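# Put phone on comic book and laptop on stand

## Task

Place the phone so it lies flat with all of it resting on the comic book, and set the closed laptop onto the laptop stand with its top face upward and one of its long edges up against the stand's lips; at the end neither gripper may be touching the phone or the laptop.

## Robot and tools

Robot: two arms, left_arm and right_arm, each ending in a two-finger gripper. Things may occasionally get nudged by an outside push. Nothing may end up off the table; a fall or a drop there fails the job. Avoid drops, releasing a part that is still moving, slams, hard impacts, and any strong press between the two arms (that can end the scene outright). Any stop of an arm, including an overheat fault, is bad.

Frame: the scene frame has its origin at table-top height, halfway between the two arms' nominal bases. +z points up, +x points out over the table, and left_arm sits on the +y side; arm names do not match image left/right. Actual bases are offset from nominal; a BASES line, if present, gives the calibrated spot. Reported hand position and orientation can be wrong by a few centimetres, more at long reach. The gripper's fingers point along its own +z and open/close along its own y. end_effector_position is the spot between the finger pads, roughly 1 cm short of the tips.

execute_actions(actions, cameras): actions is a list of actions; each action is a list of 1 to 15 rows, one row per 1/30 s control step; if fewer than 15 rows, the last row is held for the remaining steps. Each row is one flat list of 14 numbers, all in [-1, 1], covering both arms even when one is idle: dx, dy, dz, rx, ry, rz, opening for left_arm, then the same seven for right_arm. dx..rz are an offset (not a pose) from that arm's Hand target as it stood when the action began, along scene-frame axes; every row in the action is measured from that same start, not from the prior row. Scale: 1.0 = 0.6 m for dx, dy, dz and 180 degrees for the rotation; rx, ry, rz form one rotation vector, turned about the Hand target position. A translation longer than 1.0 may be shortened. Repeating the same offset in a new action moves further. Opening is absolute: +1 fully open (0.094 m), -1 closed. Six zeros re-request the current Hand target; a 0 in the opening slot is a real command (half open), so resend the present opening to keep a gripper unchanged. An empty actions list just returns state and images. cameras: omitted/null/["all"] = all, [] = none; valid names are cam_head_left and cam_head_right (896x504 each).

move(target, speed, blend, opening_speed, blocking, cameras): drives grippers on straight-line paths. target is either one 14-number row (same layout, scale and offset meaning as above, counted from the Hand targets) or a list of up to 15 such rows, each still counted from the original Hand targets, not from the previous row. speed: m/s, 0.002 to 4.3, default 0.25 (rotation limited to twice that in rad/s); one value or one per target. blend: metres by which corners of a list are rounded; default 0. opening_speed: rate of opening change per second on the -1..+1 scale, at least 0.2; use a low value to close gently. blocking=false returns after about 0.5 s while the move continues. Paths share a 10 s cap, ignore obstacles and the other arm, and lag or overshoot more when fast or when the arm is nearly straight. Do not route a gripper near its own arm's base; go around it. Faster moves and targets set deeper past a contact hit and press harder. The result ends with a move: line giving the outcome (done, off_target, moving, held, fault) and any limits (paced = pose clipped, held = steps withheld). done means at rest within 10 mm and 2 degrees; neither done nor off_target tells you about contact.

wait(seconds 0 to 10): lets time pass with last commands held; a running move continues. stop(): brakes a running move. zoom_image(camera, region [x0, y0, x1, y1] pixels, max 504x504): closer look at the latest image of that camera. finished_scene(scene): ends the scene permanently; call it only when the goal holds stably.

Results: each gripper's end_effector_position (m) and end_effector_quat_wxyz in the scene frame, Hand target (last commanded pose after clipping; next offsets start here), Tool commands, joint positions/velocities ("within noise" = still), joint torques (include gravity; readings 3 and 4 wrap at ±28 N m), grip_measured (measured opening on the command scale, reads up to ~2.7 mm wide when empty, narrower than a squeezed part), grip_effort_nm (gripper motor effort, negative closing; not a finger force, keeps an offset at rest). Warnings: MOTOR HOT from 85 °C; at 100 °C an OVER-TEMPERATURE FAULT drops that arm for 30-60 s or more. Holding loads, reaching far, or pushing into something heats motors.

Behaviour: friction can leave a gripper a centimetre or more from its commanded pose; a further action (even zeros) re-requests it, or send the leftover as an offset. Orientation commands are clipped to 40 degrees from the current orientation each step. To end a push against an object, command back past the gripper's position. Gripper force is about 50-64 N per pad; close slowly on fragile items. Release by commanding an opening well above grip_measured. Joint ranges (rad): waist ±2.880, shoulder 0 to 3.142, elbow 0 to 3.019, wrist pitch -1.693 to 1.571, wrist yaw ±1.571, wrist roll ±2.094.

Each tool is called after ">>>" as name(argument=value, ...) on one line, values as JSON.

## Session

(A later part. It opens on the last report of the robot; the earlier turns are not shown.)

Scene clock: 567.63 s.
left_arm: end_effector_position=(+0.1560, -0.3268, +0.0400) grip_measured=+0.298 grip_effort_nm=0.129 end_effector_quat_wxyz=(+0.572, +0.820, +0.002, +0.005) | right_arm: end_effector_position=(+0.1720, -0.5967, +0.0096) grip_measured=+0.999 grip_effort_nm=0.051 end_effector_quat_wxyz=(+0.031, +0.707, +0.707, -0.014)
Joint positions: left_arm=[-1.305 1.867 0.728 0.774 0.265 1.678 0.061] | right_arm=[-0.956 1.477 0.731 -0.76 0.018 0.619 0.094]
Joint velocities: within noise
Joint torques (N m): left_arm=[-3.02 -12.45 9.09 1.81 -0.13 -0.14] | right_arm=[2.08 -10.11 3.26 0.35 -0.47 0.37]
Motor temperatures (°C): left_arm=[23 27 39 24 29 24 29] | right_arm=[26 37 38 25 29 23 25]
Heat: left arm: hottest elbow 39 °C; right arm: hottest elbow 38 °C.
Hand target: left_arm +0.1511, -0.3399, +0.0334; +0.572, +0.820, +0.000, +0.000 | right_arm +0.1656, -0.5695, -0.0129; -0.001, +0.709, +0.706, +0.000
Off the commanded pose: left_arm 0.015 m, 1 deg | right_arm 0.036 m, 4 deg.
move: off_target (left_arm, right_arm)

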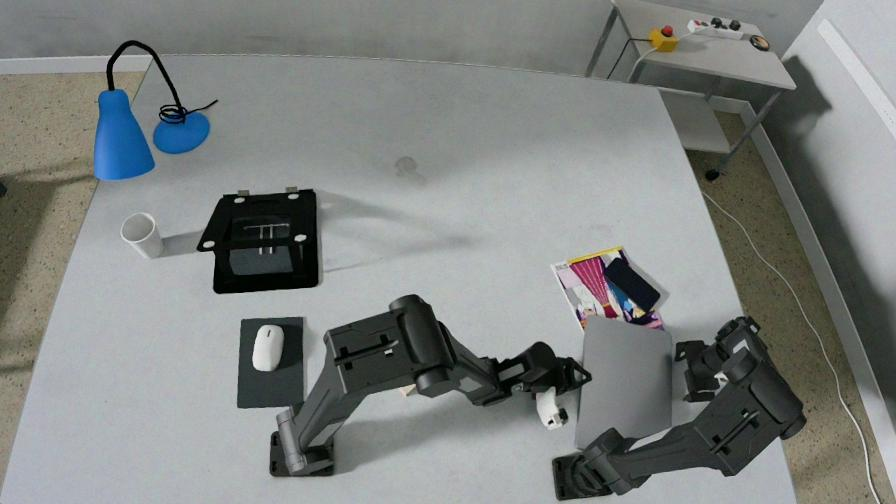

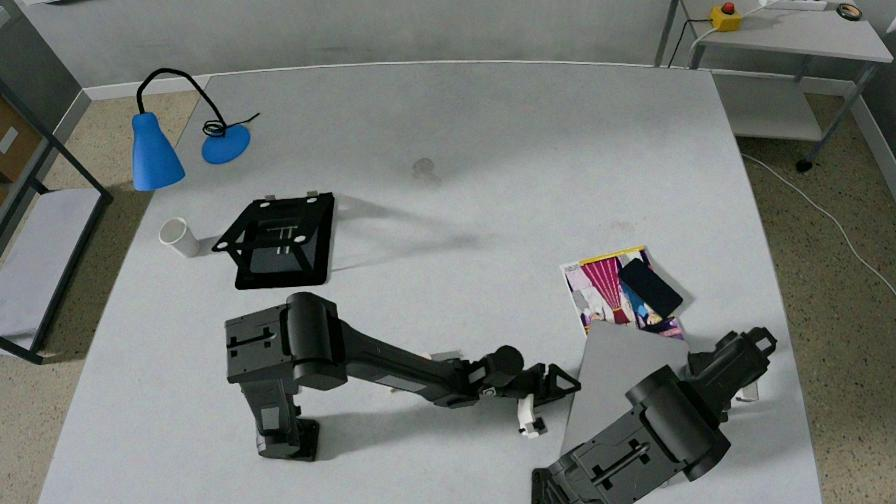

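>>> move(target=[[0,0,-0.03,0,0,0,0.3,0,0.07,0,0,0,0,1],[0,-0.12,-0.03,0,0,0,0.3,0,0.15,0,0,0,0,1]], speed=[0.08,0.08])

>>> zoom_image(camera="cam_head_left", region=[500, 280, 700, 480])

>>> zoom_image(camera="cam_head_right", region=[480, 280, 700, 500])

Scene clock: 572.80 s.
left_arm: end_effector_position=(+0.1612, -0.3668, +0.0402) grip_measured=+0.298 grip_effort_nm=0.129 end_effector_quat_wxyz=(+0.582, +0.813, +0.003, +0.011) | right_arm: end_effector_position=(+0.1840, -0.5426, +0.0190) grip_measured=+0.999 grip_effort_nm=0.042 end_effector_quat_wxyz=(+0.076, +0.735, +0.673, -0.024)
Joint positions: left_arm=[-1.322 1.935 0.839 0.757 0.241 1.669 0.061] | right_arm=[-0.807 1.316 0.594 -0.699 0.052 0.853 0.094]
Joint velocities: within noise
Joint torques (N m): left_arm=[-4.42 -8.94 16.69 0.43 -0.62 -0.23] | right_arm=[4.78 -8.12 1.14 -1.39 -1.56 -0.02]
Motor temperatures (°C): left_arm=[23 27 39 24 29 24 29] | right_arm=[26 37 38 25 29 23 25]
Heat: left arm: hottest elbow 39 °C; right arm: hottest elbow 38 °C.
Hand target: left_arm +0.1513, -0.4118, +0.0154; +0.572, +0.820, +0.000, +0.000 | right_arm +0.1657, -0.4795, -0.0129; -0.001, +0.709, +0.706, +0.000
Off the commanded pose: left_arm 0.052 m, 2 deg | right_arm 0.073 m, 10 deg.
move: off_target (left_arm, right_arm)

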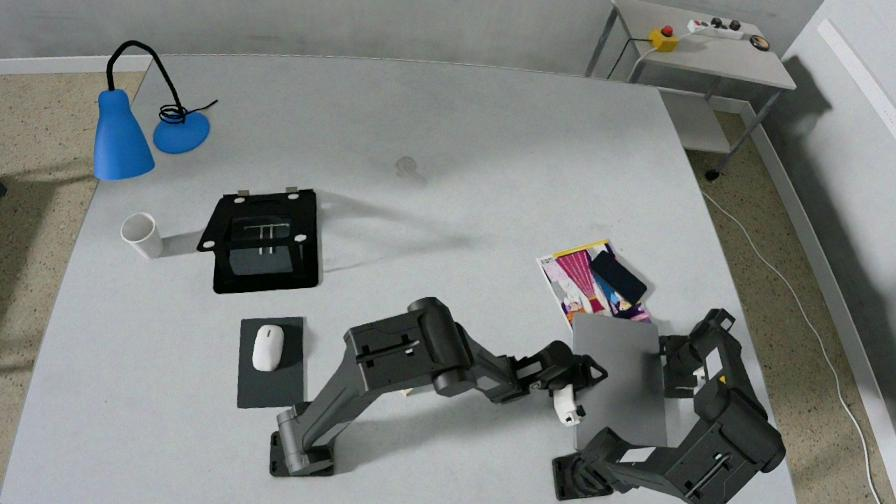

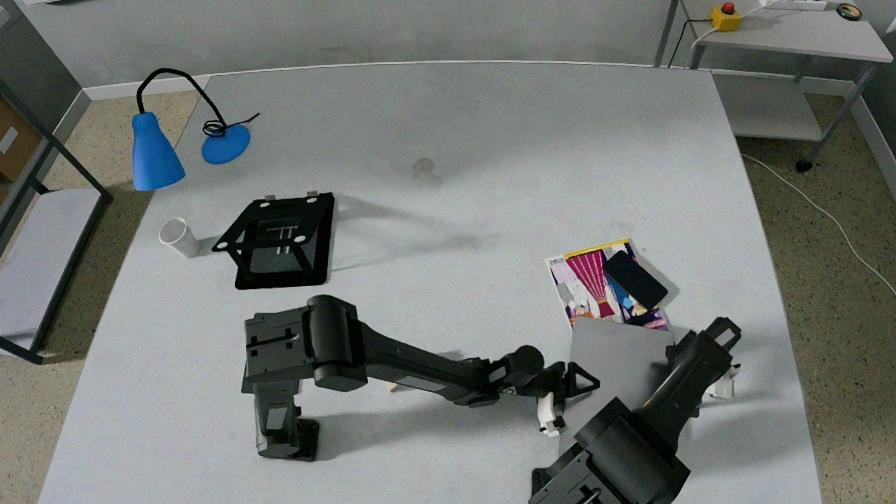

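Scaled by 2.520.

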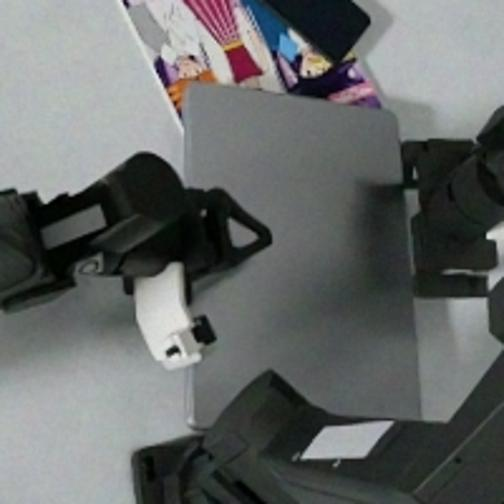

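Scaled by 2.291.

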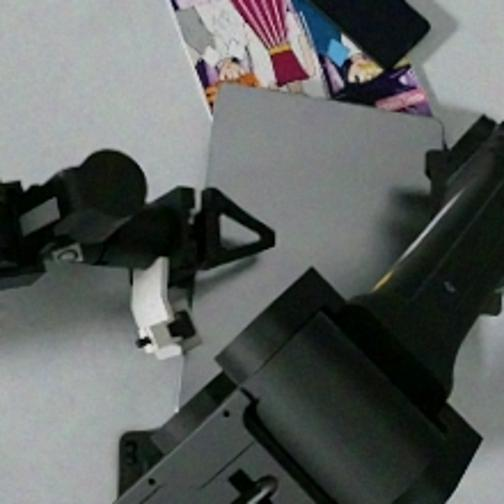

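>>> move(target=[[0,-0.03,0,0,0,0,-0.95,0,0,0,0,0,0,1]], speed=[0.1], opening_speed=0.5)

>>> zoom_image(camera="cam_head_left", region=[500, 280, 700, 480])

>>> zoom_image(camera="cam_head_right", region=[480, 280, 700, 500])

Scene clock: 579.77 s.
left_arm: end_effector_position=(+0.1602, -0.3744, +0.0255) grip_measured=-0.400 grip_effort_nm=-1.013 end_effector_quat_wxyz=(+0.567, +0.823, +0.002, +0.009) | right_arm: end_effector_position=(+0.1875, -0.5425, +0.0233) grip_measured=+0.999 grip_effort_nm=0.042 end_effector_quat_wxyz=(+0.083, +0.707, +0.702, -0.030)
Joint positions: left_arm=[-1.328 1.966 0.87 0.722 0.237 1.677 0.028] | right_arm=[-0.795 1.302 0.594 -0.696 0.059 0.784 0.094]
Joint velocities: within noise
Joint torques (N m): left_arm=[-4.89 -10.58 18.37 0.66 -0.73 -0.31] | right_arm=[4.19 -7.24 1.54 -1.87 -1.61 0.65]
Motor temperatures (°C): left_arm=[23 27 39 24 29 24 29] | right_arm=[26 37 37 25 31 23 25]
Heat: left arm: hottest elbow 39 °C; right arm: hottest shoulder 37 °C.
Hand target: left_arm +0.1512, -0.4299, +0.0154; +0.572, +0.820, +0.000, +0.000 | right_arm +0.1657, -0.4795, -0.0129; -0.001, +0.709, +0.706, +0.000
Off the commanded pose: left_arm 0.057 m, 1 deg | right_arm 0.076 m, 10 deg.
move: off_target (left_arm, right_arm)

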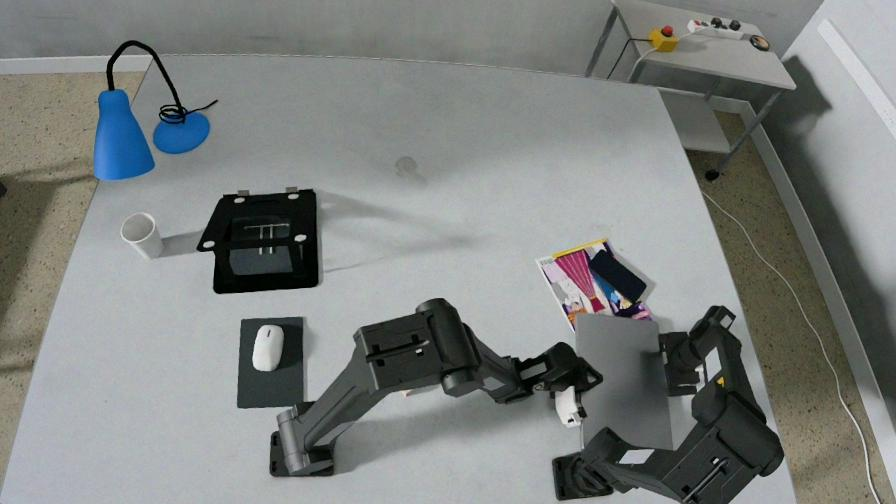

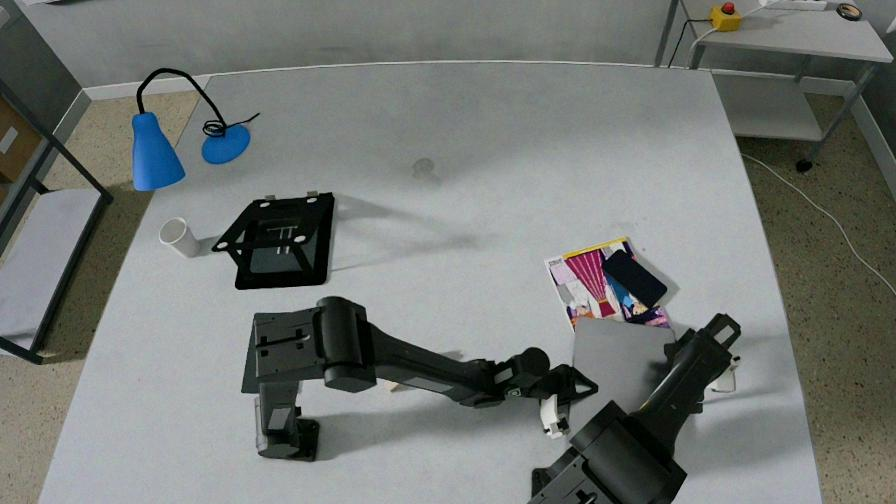

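Scaled by 2.520.

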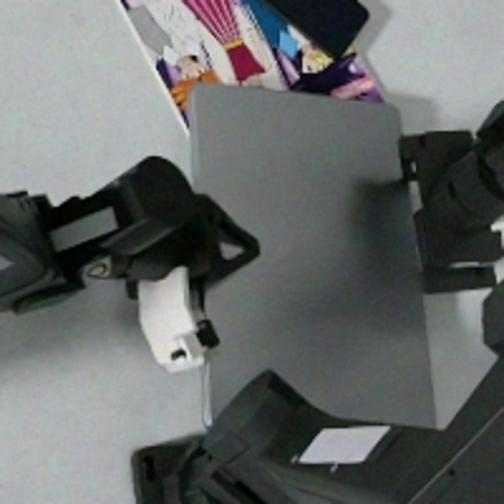

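Scaled by 2.291.

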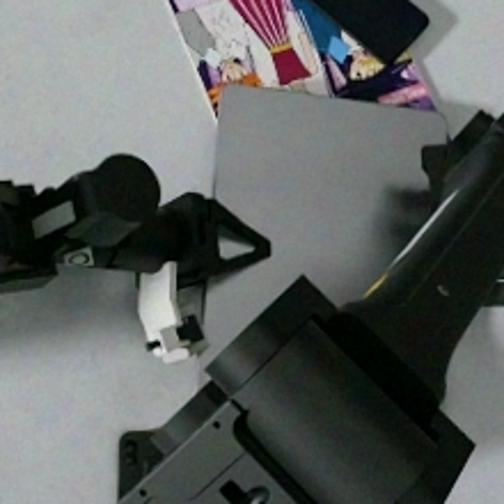

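>>> move(target=[[0,0,0.14,0,0,0,-0.95,0,0,0,0,0,0,1]], speed=[0.05])

>>> zoom_image(camera="cam_head_left", region=[500, 280, 700, 480])

>>> zoom_image(camera="cam_head_right", region=[480, 280, 700, 500])

Scene clock: 584.93 s.
left_arm: end_effector_position=(+0.1597, -0.3784, +0.0513) grip_measured=-0.442 grip_effort_nm=-0.950 end_effector_quat_wxyz=(+0.533, +0.846, -0.005, +0.011) | right_arm: end_effector_position=(+0.1875, -0.5429, +0.0241) grip_measured=+0.999 grip_effort_nm=0.042 end_effector_quat_wxyz=(+0.085, +0.703, +0.706, -0.031)
Joint positions: left_arm=[-1.333 1.871 0.907 0.505 0.226 1.707 0.026] | right_arm=[-0.794 1.299 0.594 -0.696 0.062 0.772 0.094]
Joint velocities: within noise
Joint torques (N m): left_arm=[-3.66 -17.08 17.39 0.85 -0.11 -0.56] | right_arm=[4.13 -7.06 1.5 -1.91 -1.67 0.76]
Motor temperatures (°C): left_arm=[23 27 41 24 29 24 29] | right_arm=[26 36 37 25 31 24 25]
Heat: left arm: hottest elbow 41 °C; right arm: hottest elbow 37 °C.
Hand target: left_arm +0.1511, -0.4299, +0.0993; +0.572, +0.820, +0.000, +0.000 | right_arm +0.1657, -0.4795, -0.0129; -0.001, +0.709, +0.706, +0.000
Off the commanded pose: left_arm 0.071 m, 6 deg | right_arm 0.077 m, 10 deg.
move: off_target (left_arm, right_arm)

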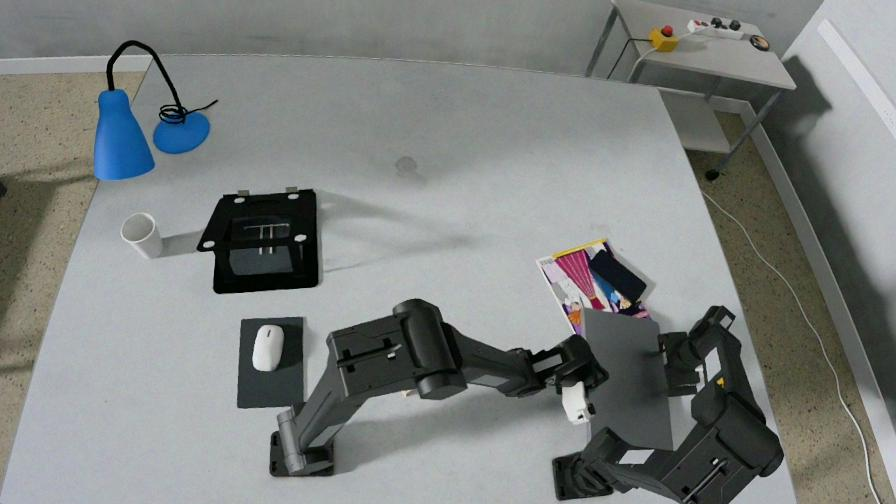

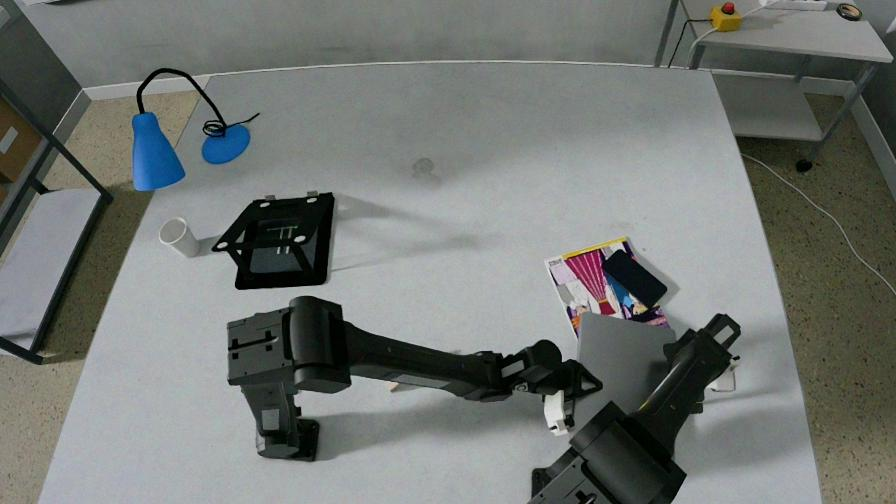

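Scaled by 2.520.

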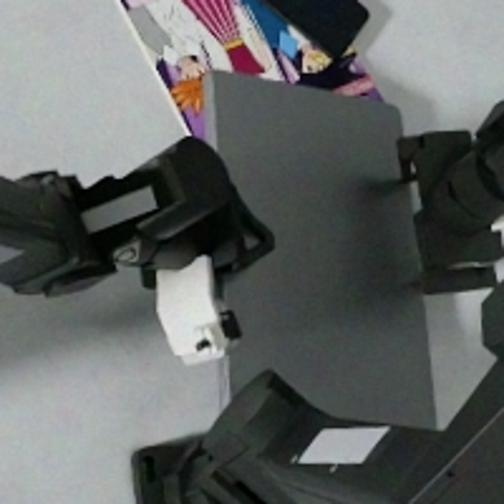

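Scaled by 2.291.

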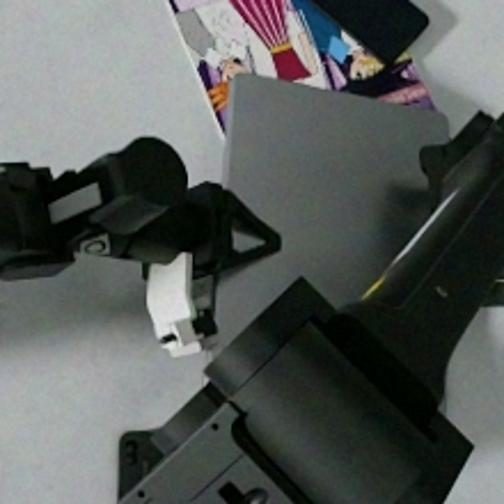

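>>> move(target=[[0.02,0.02,0.14,0,0,0,-0.95,0,0,0,0,0,0,1]], speed=[0.06])

>>> zoom_image(camera="cam_head_left", region=[500, 280, 700, 480])

Scene clock: 589.67 s.
left_arm: end_effector_position=(+0.1564, -0.3775, +0.0887) grip_measured=-0.591 grip_effort_nm=-1.013 end_effector_quat_wxyz=(+0.509, +0.861, -0.014, +0.004) | right_arm: end_effector_position=(+0.1904, -0.5346, +0.0244) grip_measured=+0.999 grip_effort_nm=0.046 end_effector_quat_wxyz=(+0.080, +0.702, +0.708, -0.022)
Joint positions: left_arm=[-1.334 1.768 0.944 0.306 0.239 1.729 0.019] | right_arm=[-0.778 1.293 0.592 -0.71 0.045 0.786 0.094]
Joint velocities: within noise
Joint torques (N m): left_arm=[-1.55 -23.12 17.17 0.77 0.52 -0.67] | right_arm=[3.37 -6.65 1.59 -1.46 -1.18 0.68]
Motor temperatures (°C): left_arm=[23 27 41 24 29 24 29] | right_arm=[26 36 36 25 32 24 25]
Heat: left arm: hottest elbow 41 °C; right arm: hottest shoulder 36 °C.
Hand target: left_arm +0.1632, -0.4178, +0.1835; +0.572, +0.820, +0.000, +0.000 | right_arm +0.1656, -0.4794, -0.0129; -0.001, +0.709, +0.706, +0.000
Off the commanded pose: left_arm 0.103 m, 9 deg | right_arm 0.071 m, 10 deg.
move: off_target (left_arm, right_arm)

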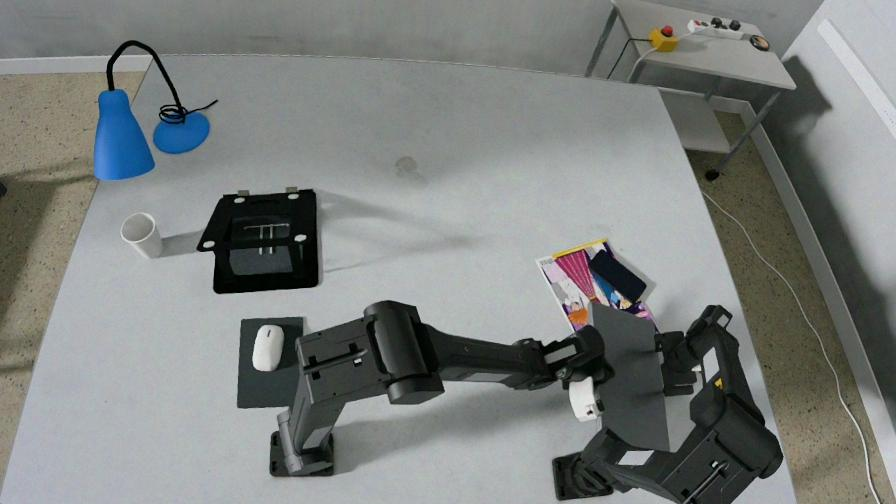

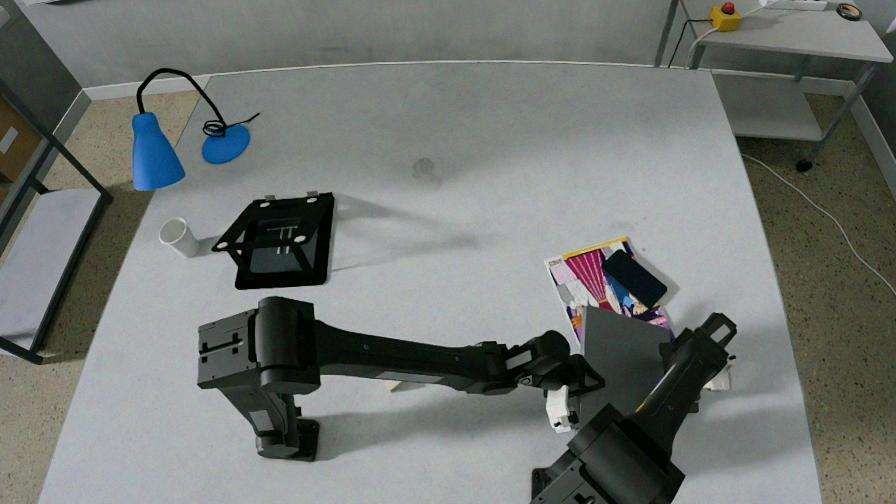

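Scaled by 2.520.

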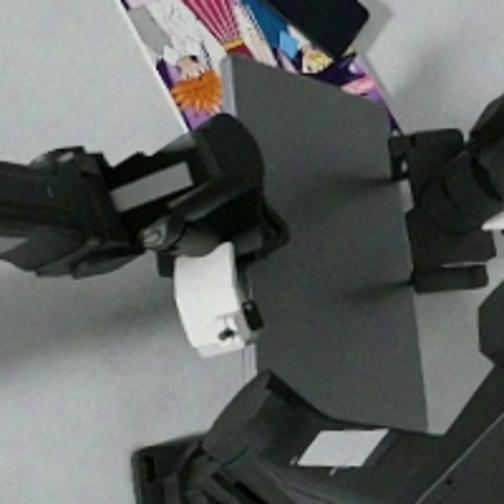

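>>> move(target=[[0,-0.02,0,0,0,0,-0.42,0,0.02,0,0,0,0,1],[0,-0.08,-0.03,0,0,0,-0.42,0,0.02,0,0,0,0,1]], speed=[0.06,0.08], opening_speed=0.5, cameras=[])

>>> move(target=[[0,0,0,0,0,0,-0.95,0,0,0,0,0,0,1]], opening_speed=0.5)

>>> zoom_image(camera="cam_head_left", region=[500, 280, 700, 480])

Scene clock: 595.40 s.
left_arm: end_effector_position=(+0.1573, -0.3775, +0.0875) grip_measured=-0.588 grip_effort_nm=-1.004 end_effector_quat_wxyz=(+0.508, +0.861, -0.019, +0.010) | right_arm: end_effector_position=(+0.1912, -0.5342, +0.0286) grip_measured=+0.999 grip_effort_nm=0.042 end_effector_quat_wxyz=(+0.089, +0.700, +0.707, -0.032)
Joint positions: left_arm=[-1.334 1.77 0.944 0.305 0.234 1.744 0.019] | right_arm=[-0.764 1.273 0.586 -0.706 0.067 0.796 0.094]
Joint velocities: within noise
Joint torques (N m): left_arm=[-1.38 -16.91 8.75 1.29 0.25 -0.22] | right_arm=[0.44 -8.18 7.13 0.31 -0.18 0.17]
Motor temperatures (°C): left_arm=[23 27 42 24 29 24 29] | right_arm=[26 36 36 25 31 24 25]
Heat: left arm: hottest elbow 42 °C; right arm: hottest shoulder 36 °C.
Hand target: left_arm +0.1567, -0.3774, +0.0888; +0.508, +0.861, -0.014, +0.005 (not the last commanded pose) | right_arm +0.1903, -0.5321, +0.0251; +0.082, +0.702, +0.707, -0.027 (not the last commanded pose)
Tool commands: left_gripper/opening=-0.733333 right_gripper/opening=+1.0
Off the commanded pose: left_arm 0.118 m, 9 deg | right_arm 0.083 m, 11 deg.
move: held (left_arm, right_arm; a check stopped the path); path passed 1 of 2 targets; limits=held
pose unreachable (left arm): on one or more control steps of this call, first in action 0 (counted from 0), this arm could not follow its commanded pose, so it was not sent that pose on those steps. It may still have moved: this result reports where it is.
cause: moving toward the commanded pose would bring a part of the arm too close to another arm (this arm's fingers and the right arm's wrist (the part past joint 4), along the way the arms are being sent, or toward where that arm still pushes).
pose unreachable (right arm): on one or more control steps of this call, first in action 0 (counted from 0), this arm could not follow its commanded pose, so it was not sent that pose on those steps. It may still have moved: this result reports where it is.
cause: moving toward the commanded pose would bring a part of the arm too close to another arm (this arm's wrist (the part past joint 4) and the left arm's fingers, along the way the arms are being sent, or toward where that arm still pushes).
No camera images: "cameras" was empty.

Scene clock: 596.10 s.
left_arm: end_effector_position=(+0.1573, -0.3775, +0.0876) grip_measured=-0.588 grip_effort_nm=-1.009 end_effector_quat_wxyz=(+0.508, +0.861, -0.019, +0.010) | right_arm: end_effector_position=(+0.1912, -0.5342, +0.0286) grip_measured=+0.999 grip_effort_nm=0.042 end_effector_quat_wxyz=(+0.089, +0.700, +0.708, -0.032)
Joint positions: left_arm=[-1.334 1.77 0.944 0.306 0.234 1.744 0.019] | right_arm=[-0.764 1.273 0.586 -0.706 0.067 0.796 0.094]
Joint velocities: within noise
Joint torques (N m): left_arm=[-1.32 -17.08 8.51 1.47 0.23 -0.17] | right_arm=[0.32 -8.12 7.16 0.32 -0.18 0.18]
Motor temperatures (°C): left_arm=[23 27 42 24 29 24 29] | right_arm=[26 36 36 25 31 24 25]
Heat: left arm: hottest elbow 42 °C; right arm: hottest shoulder 36 °C.
Hand target: left_arm +0.1567, -0.3775, +0.0888; +0.508, +0.861, -0.014, +0.005 | right_arm +0.1903, -0.5321, +0.0251; +0.082, +0.702, +0.707, -0.027
Off the commanded pose: left_arm 0.001 m, 1 deg | right_arm 0.004 m, 1 deg.
move: done

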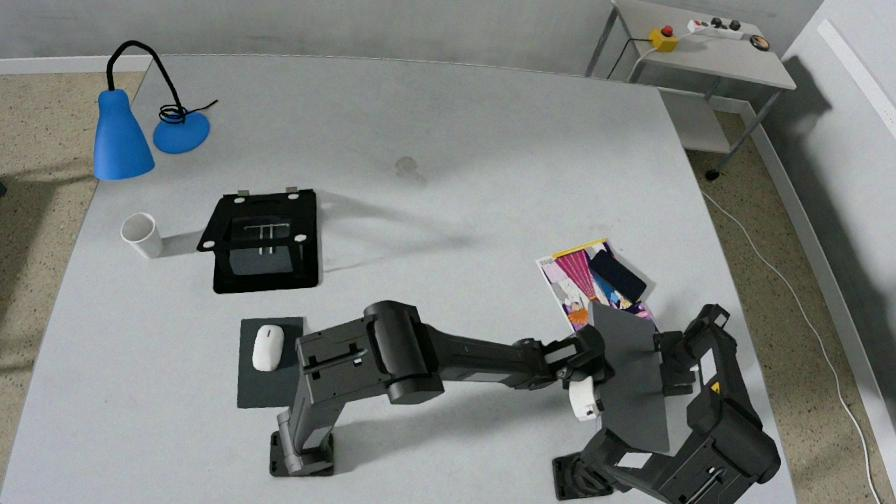

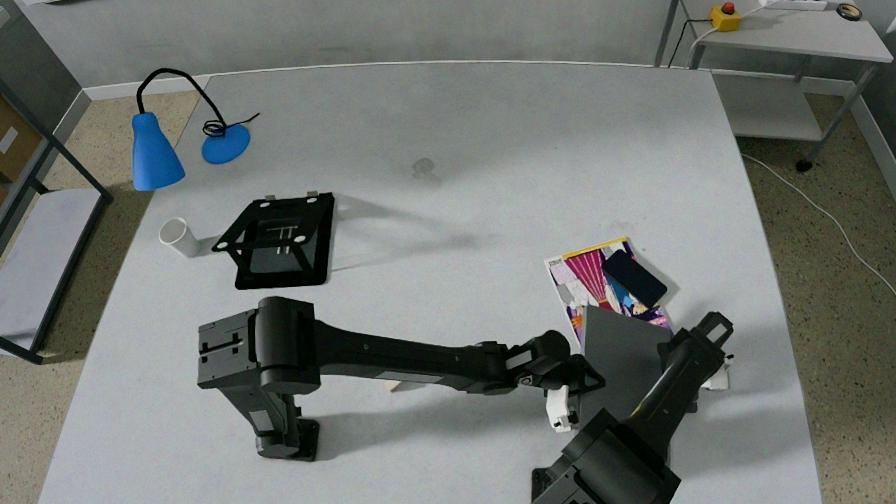

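Scaled by 2.520.

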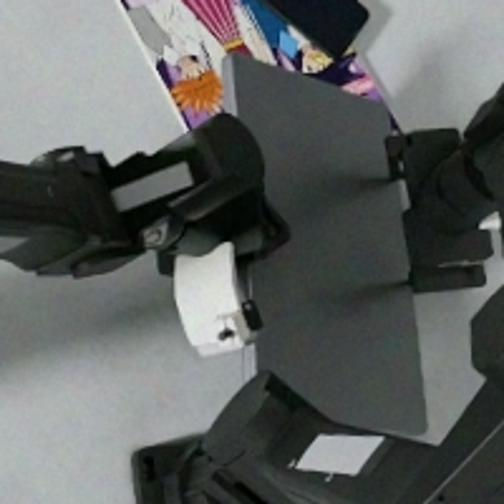

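>>> move(target=[[0,0,0.05,0,0,0,-0.95,0,-0.12,0.0,0,0,0,1],[0,0,0.05,0,0,0,-0.95,0,-0.15,0.3,0,0,0,1],[0.12,0.3,0.2,0,0,0,-0.95,-0.1,-0.35,0.35,0,0,0,-1]], speed=[0.15,0.2,0.15])

Scene clock: 606.27 s.
left_arm: end_effector_position=(+0.2145, -0.1851, +0.1395) grip_measured=-0.630 grip_effort_nm=-1.004 end_effector_quat_wxyz=(+0.442, +0.895, +0.030, -0.043) | right_arm: end_effector_position=(+0.1275, -0.7232, +0.2211) grip_measured=-0.990 grip_effort_nm=-0.471 end_effector_quat_wxyz=(+0.071, +0.702, +0.708, -0.023)
Joint positions: left_arm=[-1.014 1.29 0.681 -0.152 0.501 1.871 0.017] | right_arm=[-1.221 1.408 1.275 -1.289 -0.018 0.348 0]
Joint velocities: within noise
Joint torques (N m): left_arm=[-0.73 -16.79 13.48 2.55 0.78 0.45] | right_arm=[-0.09 -12.04 13.42 0.06 -0.03 0.08]
Motor temperatures (°C): left_arm=[23 28 41 24 29 24 30] | right_arm=[26 36 38 25 30 24 25]
Heat: left arm: hottest elbow 41 °C; right arm: hottest elbow 38 °C.
Hand target: left_arm +0.2287, -0.1975, +0.2088; +0.508, +0.861, -0.014, +0.004 | right_arm +0.1302, -0.7421, +0.2350; +0.082, +0.702, +0.707, -0.027
Off the commanded pose: left_arm 0.072 m, 11 deg | right_arm 0.024 m, 1 deg.
move: off_target (left_arm, right_arm); target 3's new opening was sent with right_arm's hand 0.024 m and 1 deg from that target

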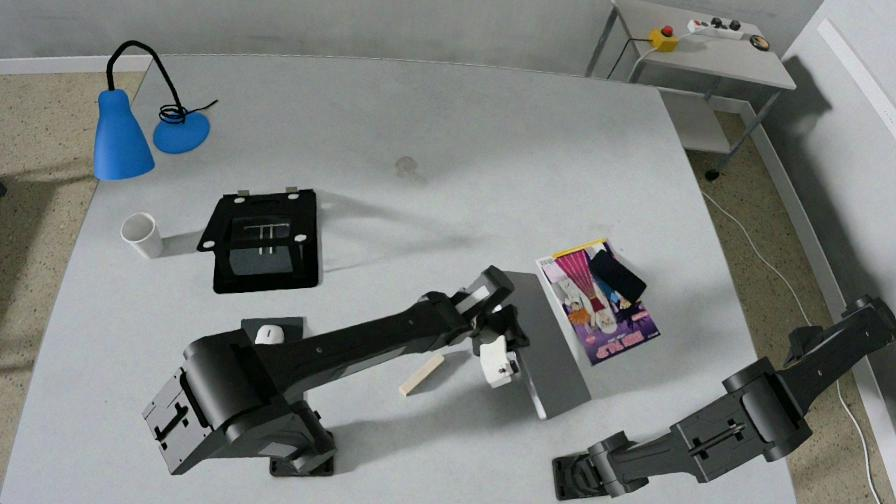

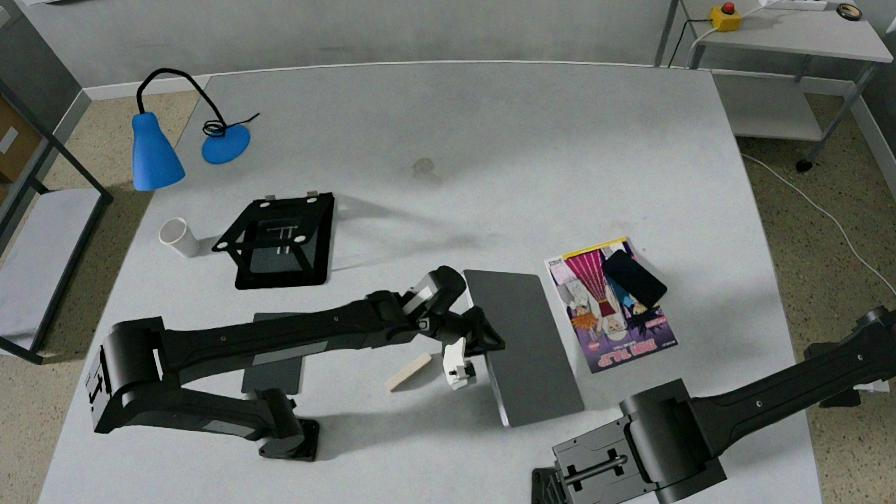

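>>> move(target=[[0.085,0.08,0.42,0,0,0,-0.95,0,0,0,0,0,0,-1],[0.22,0.41,0.44,-0.022,-0.017,0.2525,-0.95,0,0,0,0,0,0,-1],[0.2,0.85,0.45,-0.045,-0.034,0.505,-0.95,0,0,0,0,0,0,-1]], speed=[0.15,0.22,0.25], blend=[0.03,0.05,0])

Scene clock: 619.93 s.
left_arm: end_effector_position=(+0.3507, +0.3118, +0.3944) grip_measured=-0.634 grip_effort_nm=-1.009 end_effector_quat_wxyz=(+0.361, +0.601, +0.641, +0.312) | right_arm: end_effector_position=(+0.1274, -0.7231, +0.2211) grip_measured=-0.991 grip_effort_nm=-0.491 end_effector_quat_wxyz=(+0.071, +0.702, +0.708, -0.023)
Joint positions: left_arm=[0.376 0.667 0.967 -0.924 0.369 1.719 0.017] | right_arm=[-1.221 1.408 1.275 -1.29 -0.018 0.348 0]
Joint velocities: within noise
Joint torques (N m): left_arm=[-0.44 -8.18 17.72 5.12 0.88 0.04] | right_arm=[-0.21 -12.1 13.41 0.09 -0.02 0.08]
Motor temperatures (°C): left_arm=[23 28 43 24 29 24 30] | right_arm=[26 36 39 25 29 24 25]
Heat: left arm: hottest elbow 43 °C; right arm: hottest elbow 39 °C.
Hand target: left_arm +0.3486, +0.3125, +0.4787; +0.405, +0.579, +0.579, +0.407 | right_arm +0.1302, -0.7421, +0.2350; +0.081, +0.702, +0.707, -0.027
Off the commanded pose: left_arm 0.084 m, 14 deg | right_arm 0.024 m, 1 deg.
move: off_target (left_arm, right_arm)

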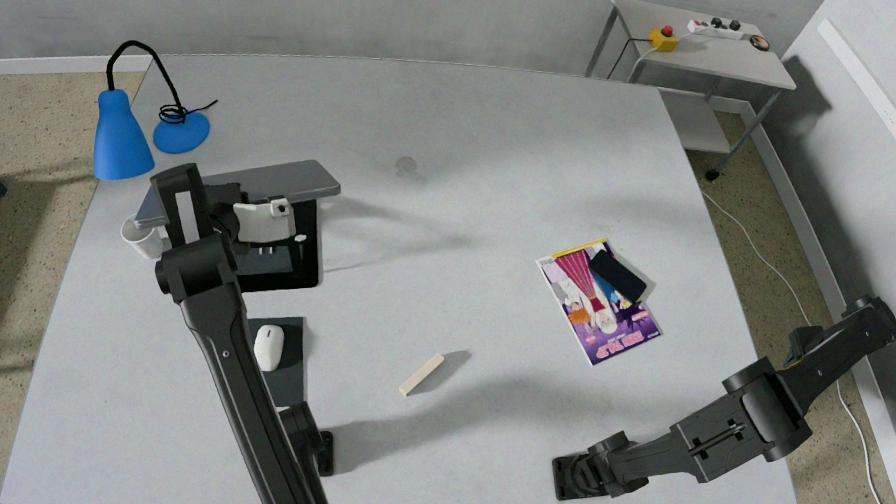

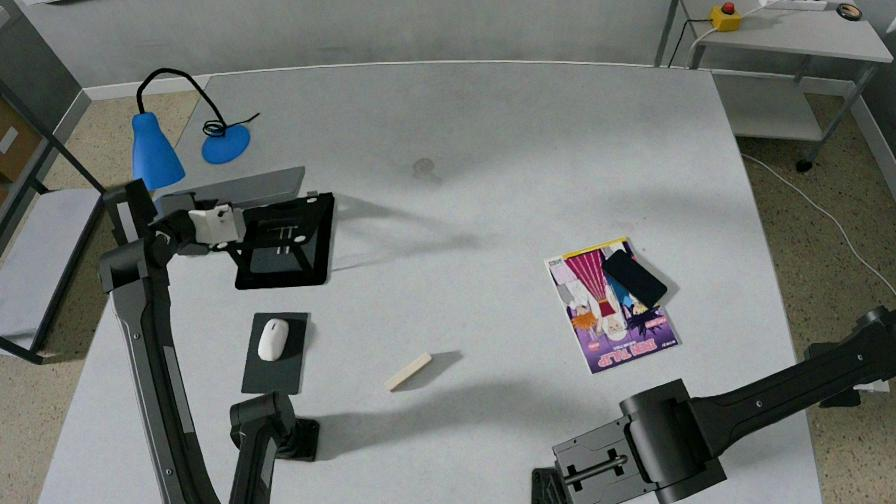

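>>> move(target=[[0.12,0.155,-0.05,0,0,0,-0.95,0,0,0,0,0,0,-1],[0.18,0.155,-0.2,0,0,0,-0.95,0,0,0,0,0,0,-1]], speed=[0.2,0.12])

>>> zoom_image(camera="cam_head_left", region=[100, 130, 400, 330])

>>> zoom_image(camera="cam_head_right", region=[100, 130, 400, 330])

Scene clock: 629.97 s.
left_arm: end_effector_position=(+0.4340, +0.4035, +0.2614) grip_measured=-0.634 grip_effort_nm=-1.009 end_effector_quat_wxyz=(+0.367, +0.583, +0.659, +0.302) | right_arm: end_effector_position=(+0.1274, -0.7231, +0.2211) grip_measured=-0.991 grip_effort_nm=-0.486 end_effector_quat_wxyz=(+0.071, +0.702, +0.708, -0.023)
Joint positions: left_arm=[0.542 1.01 0.783 -0.446 0.497 1.776 0.017] | right_arm=[-1.221 1.408 1.275 -1.29 -0.018 0.348 0]
Joint velocities: within noise
Joint torques (N m): left_arm=[-3.19 -14.33 17.84 5.55 0.95 0.03] | right_arm=[-0.15 -11.99 13.44 0.09 -0.03 0.09]
Motor temperatures (°C): left_arm=[23 27 43 24 29 24 30] | right_arm=[26 37 41 25 28 23 25]
Heat: left arm: hottest elbow 43 °C; right arm: hottest elbow 41 °C.
Hand target: left_arm +0.4567, +0.4054, +0.3587; +0.405, +0.579, +0.579, +0.407 | right_arm +0.1302, -0.7421, +0.2350; +0.081, +0.702, +0.707, -0.027
Off the commanded pose: left_arm 0.100 m, 16 deg | right_arm 0.024 m, 1 deg.
move: off_target (left_arm, right_arm)

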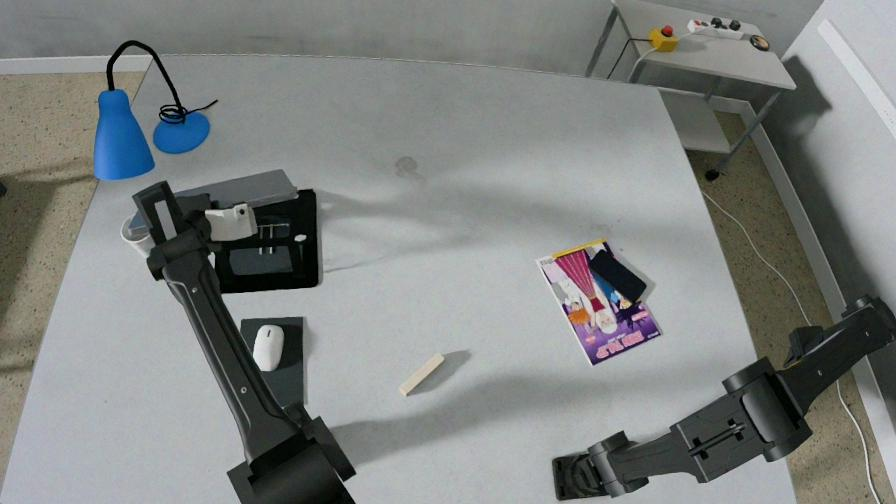

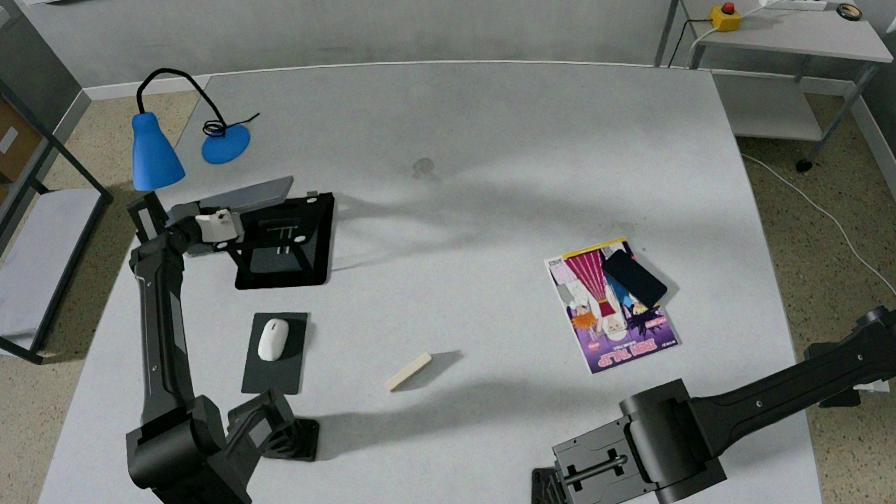

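Scaled by 1.680.

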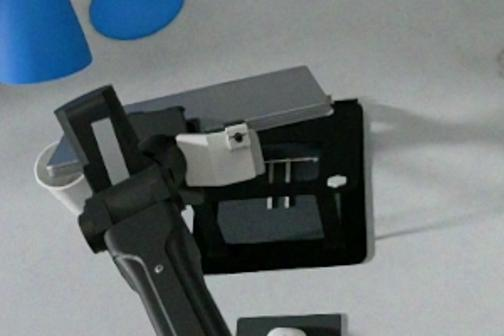

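Scaled by 1.680.

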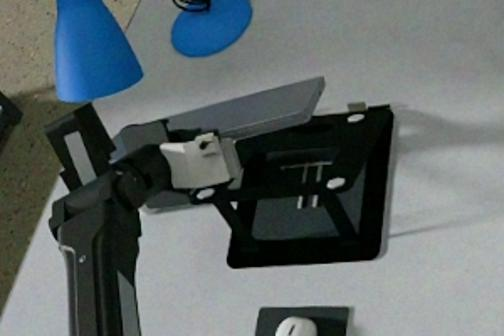

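>>> move(target=[[0.0,-0.045,0,0.06,0,0,-0.95,0,0,0,0,0,0,-1],[0.06,-0.045,-0.11,0.06,0,0,-0.95,0,0,0,0,0,0,-1]], speed=[0.1,0.1])

>>> zoom_image(camera="cam_head_left", region=[100, 130, 400, 330])

>>> zoom_image(camera="cam_head_right", region=[100, 130, 400, 330])

Scene clock: 639.37 s.
left_arm: end_effector_position=(+0.4575, +0.3734, +0.1934) grip_measured=-0.634 grip_effort_nm=-1.004 end_effector_quat_wxyz=(+0.306, +0.637, +0.614, +0.352) | right_arm: end_effector_position=(+0.1274, -0.7231, +0.2211) grip_measured=-0.991 grip_effort_nm=-0.496 end_effector_quat_wxyz=(+0.071, +0.702, +0.708, -0.023)
Joint positions: left_arm=[0.381 1.086 0.646 -0.191 0.295 1.867 0.017] | right_arm=[-1.221 1.408 1.275 -1.29 -0.018 0.348 0]
Joint velocities: within noise
Joint torques (N m): left_arm=[-2.49 -14.33 17.35 6.08 0.48 0.14] | right_arm=[-0.09 -12.04 13.44 0.09 -0.03 0.09]
Motor temperatures (°C): left_arm=[23 27 44 25 30 24 30] | right_arm=[26 37 42 25 28 23 25]
Heat: left arm: hottest elbow 44 °C; right arm: hottest elbow 42 °C.
Hand target: left_arm +0.4927, +0.3785, +0.2928; +0.349, +0.614, +0.539, +0.459 | right_arm +0.1302, -0.7421, +0.2350; +0.081, +0.702, +0.707, -0.027
Off the commanded pose: left_arm 0.106 m, 16 deg | right_arm 0.024 m, 1 deg.
move: off_target (left_arm, right_arm)

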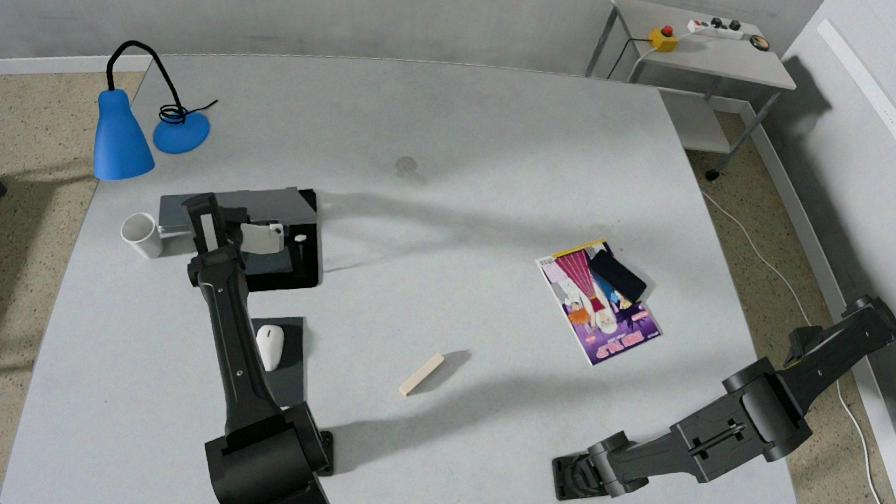

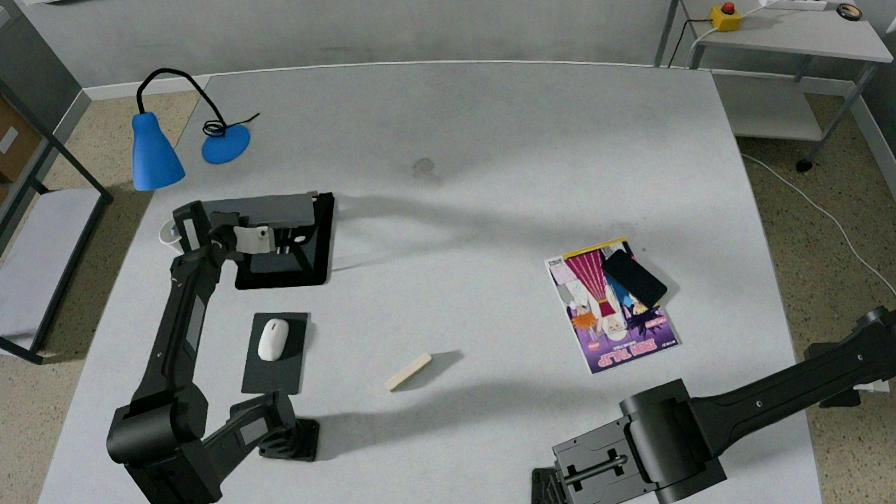

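Scaled by 1.680.

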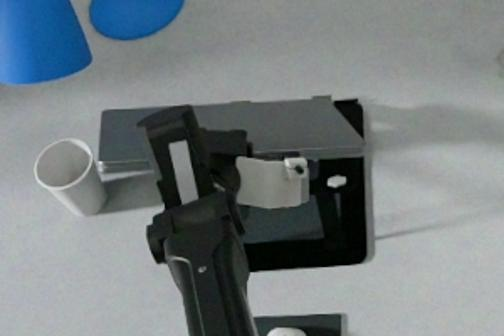

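Scaled by 1.680.

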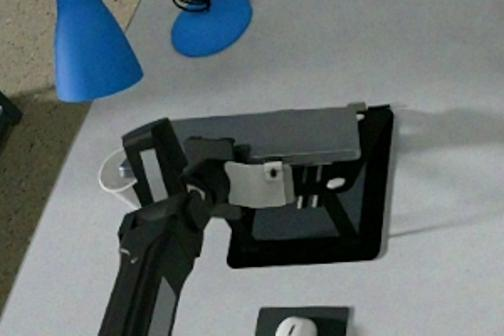

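>>> move(target=[[0.0,-0.05,0,-0.022,0,0,-0.95,0,0,0,0,0,0,-1],[0.02,-0.05,-0.07,-0.022,0,0,-0.95,0,0,0,0,0,0,-1]], speed=[0.1,0.08])

>>> zoom_image(camera="cam_head_left", region=[100, 130, 400, 330])

>>> zoom_image(camera="cam_head_right", region=[100, 130, 400, 330])

Scene clock: 646.47 s.
left_arm: end_effector_position=(+0.4701, +0.3460, +0.1655) grip_measured=-0.634 grip_effort_nm=-1.004 end_effector_quat_wxyz=(+0.323, +0.625, +0.619, +0.349) | right_arm: end_effector_position=(+0.1274, -0.7231, +0.2211) grip_measured=-0.991 grip_effort_nm=-0.491 end_effector_quat_wxyz=(+0.071, +0.702, +0.708, -0.023)
Joint positions: left_arm=[0.294 1.142 0.585 -0.043 0.241 1.775 0.017] | right_arm=[-1.221 1.408 1.275 -1.29 -0.018 0.348 0]
Joint velocities: within noise
Joint torques (N m): left_arm=[-2.61 -12.98 15.53 5.67 0.24 0.12] | right_arm=[-0.15 -11.93 13.42 0.05 -0.03 0.08]
Motor temperatures (°C): left_arm=[23 27 46 25 29 24 30] | right_arm=[26 37 43 25 28 23 25]
Heat: left arm: hottest elbow 46 °C; right arm: hottest elbow 43 °C.
Hand target: left_arm +0.5047, +0.3486, +0.2509; +0.370, +0.602, +0.554, +0.441 | right_arm +0.1302, -0.7421, +0.2350; +0.081, +0.702, +0.707, -0.027
Off the commanded pose: left_arm 0.092 m, 14 deg | right_arm 0.024 m, 1 deg.
move: off_target (left_arm, right_arm)

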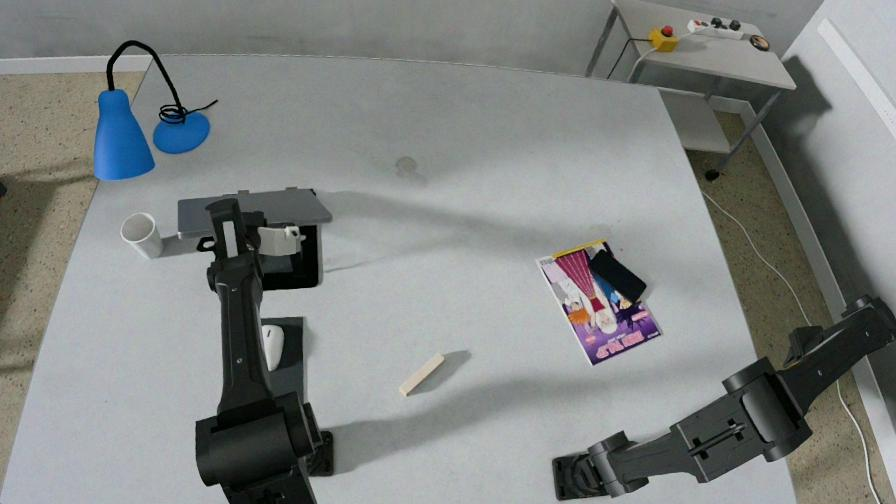

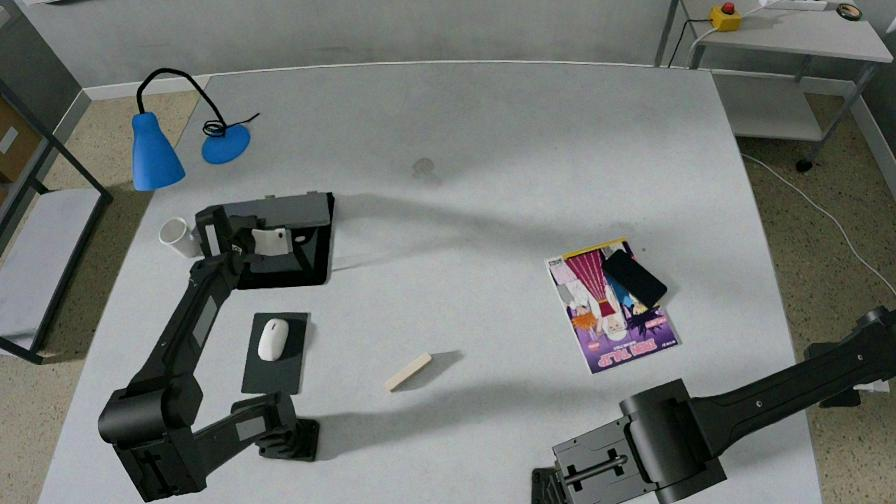

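Scaled by 1.680.

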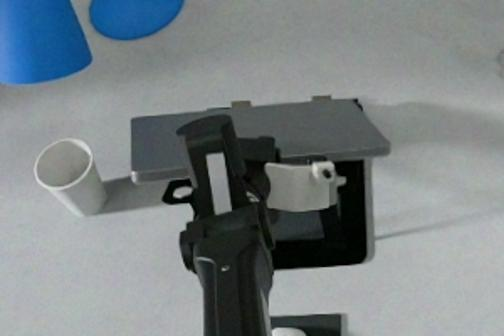

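Scaled by 1.680.

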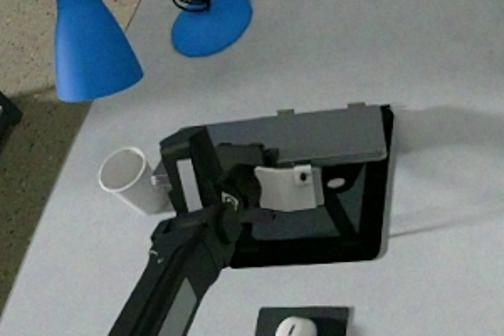

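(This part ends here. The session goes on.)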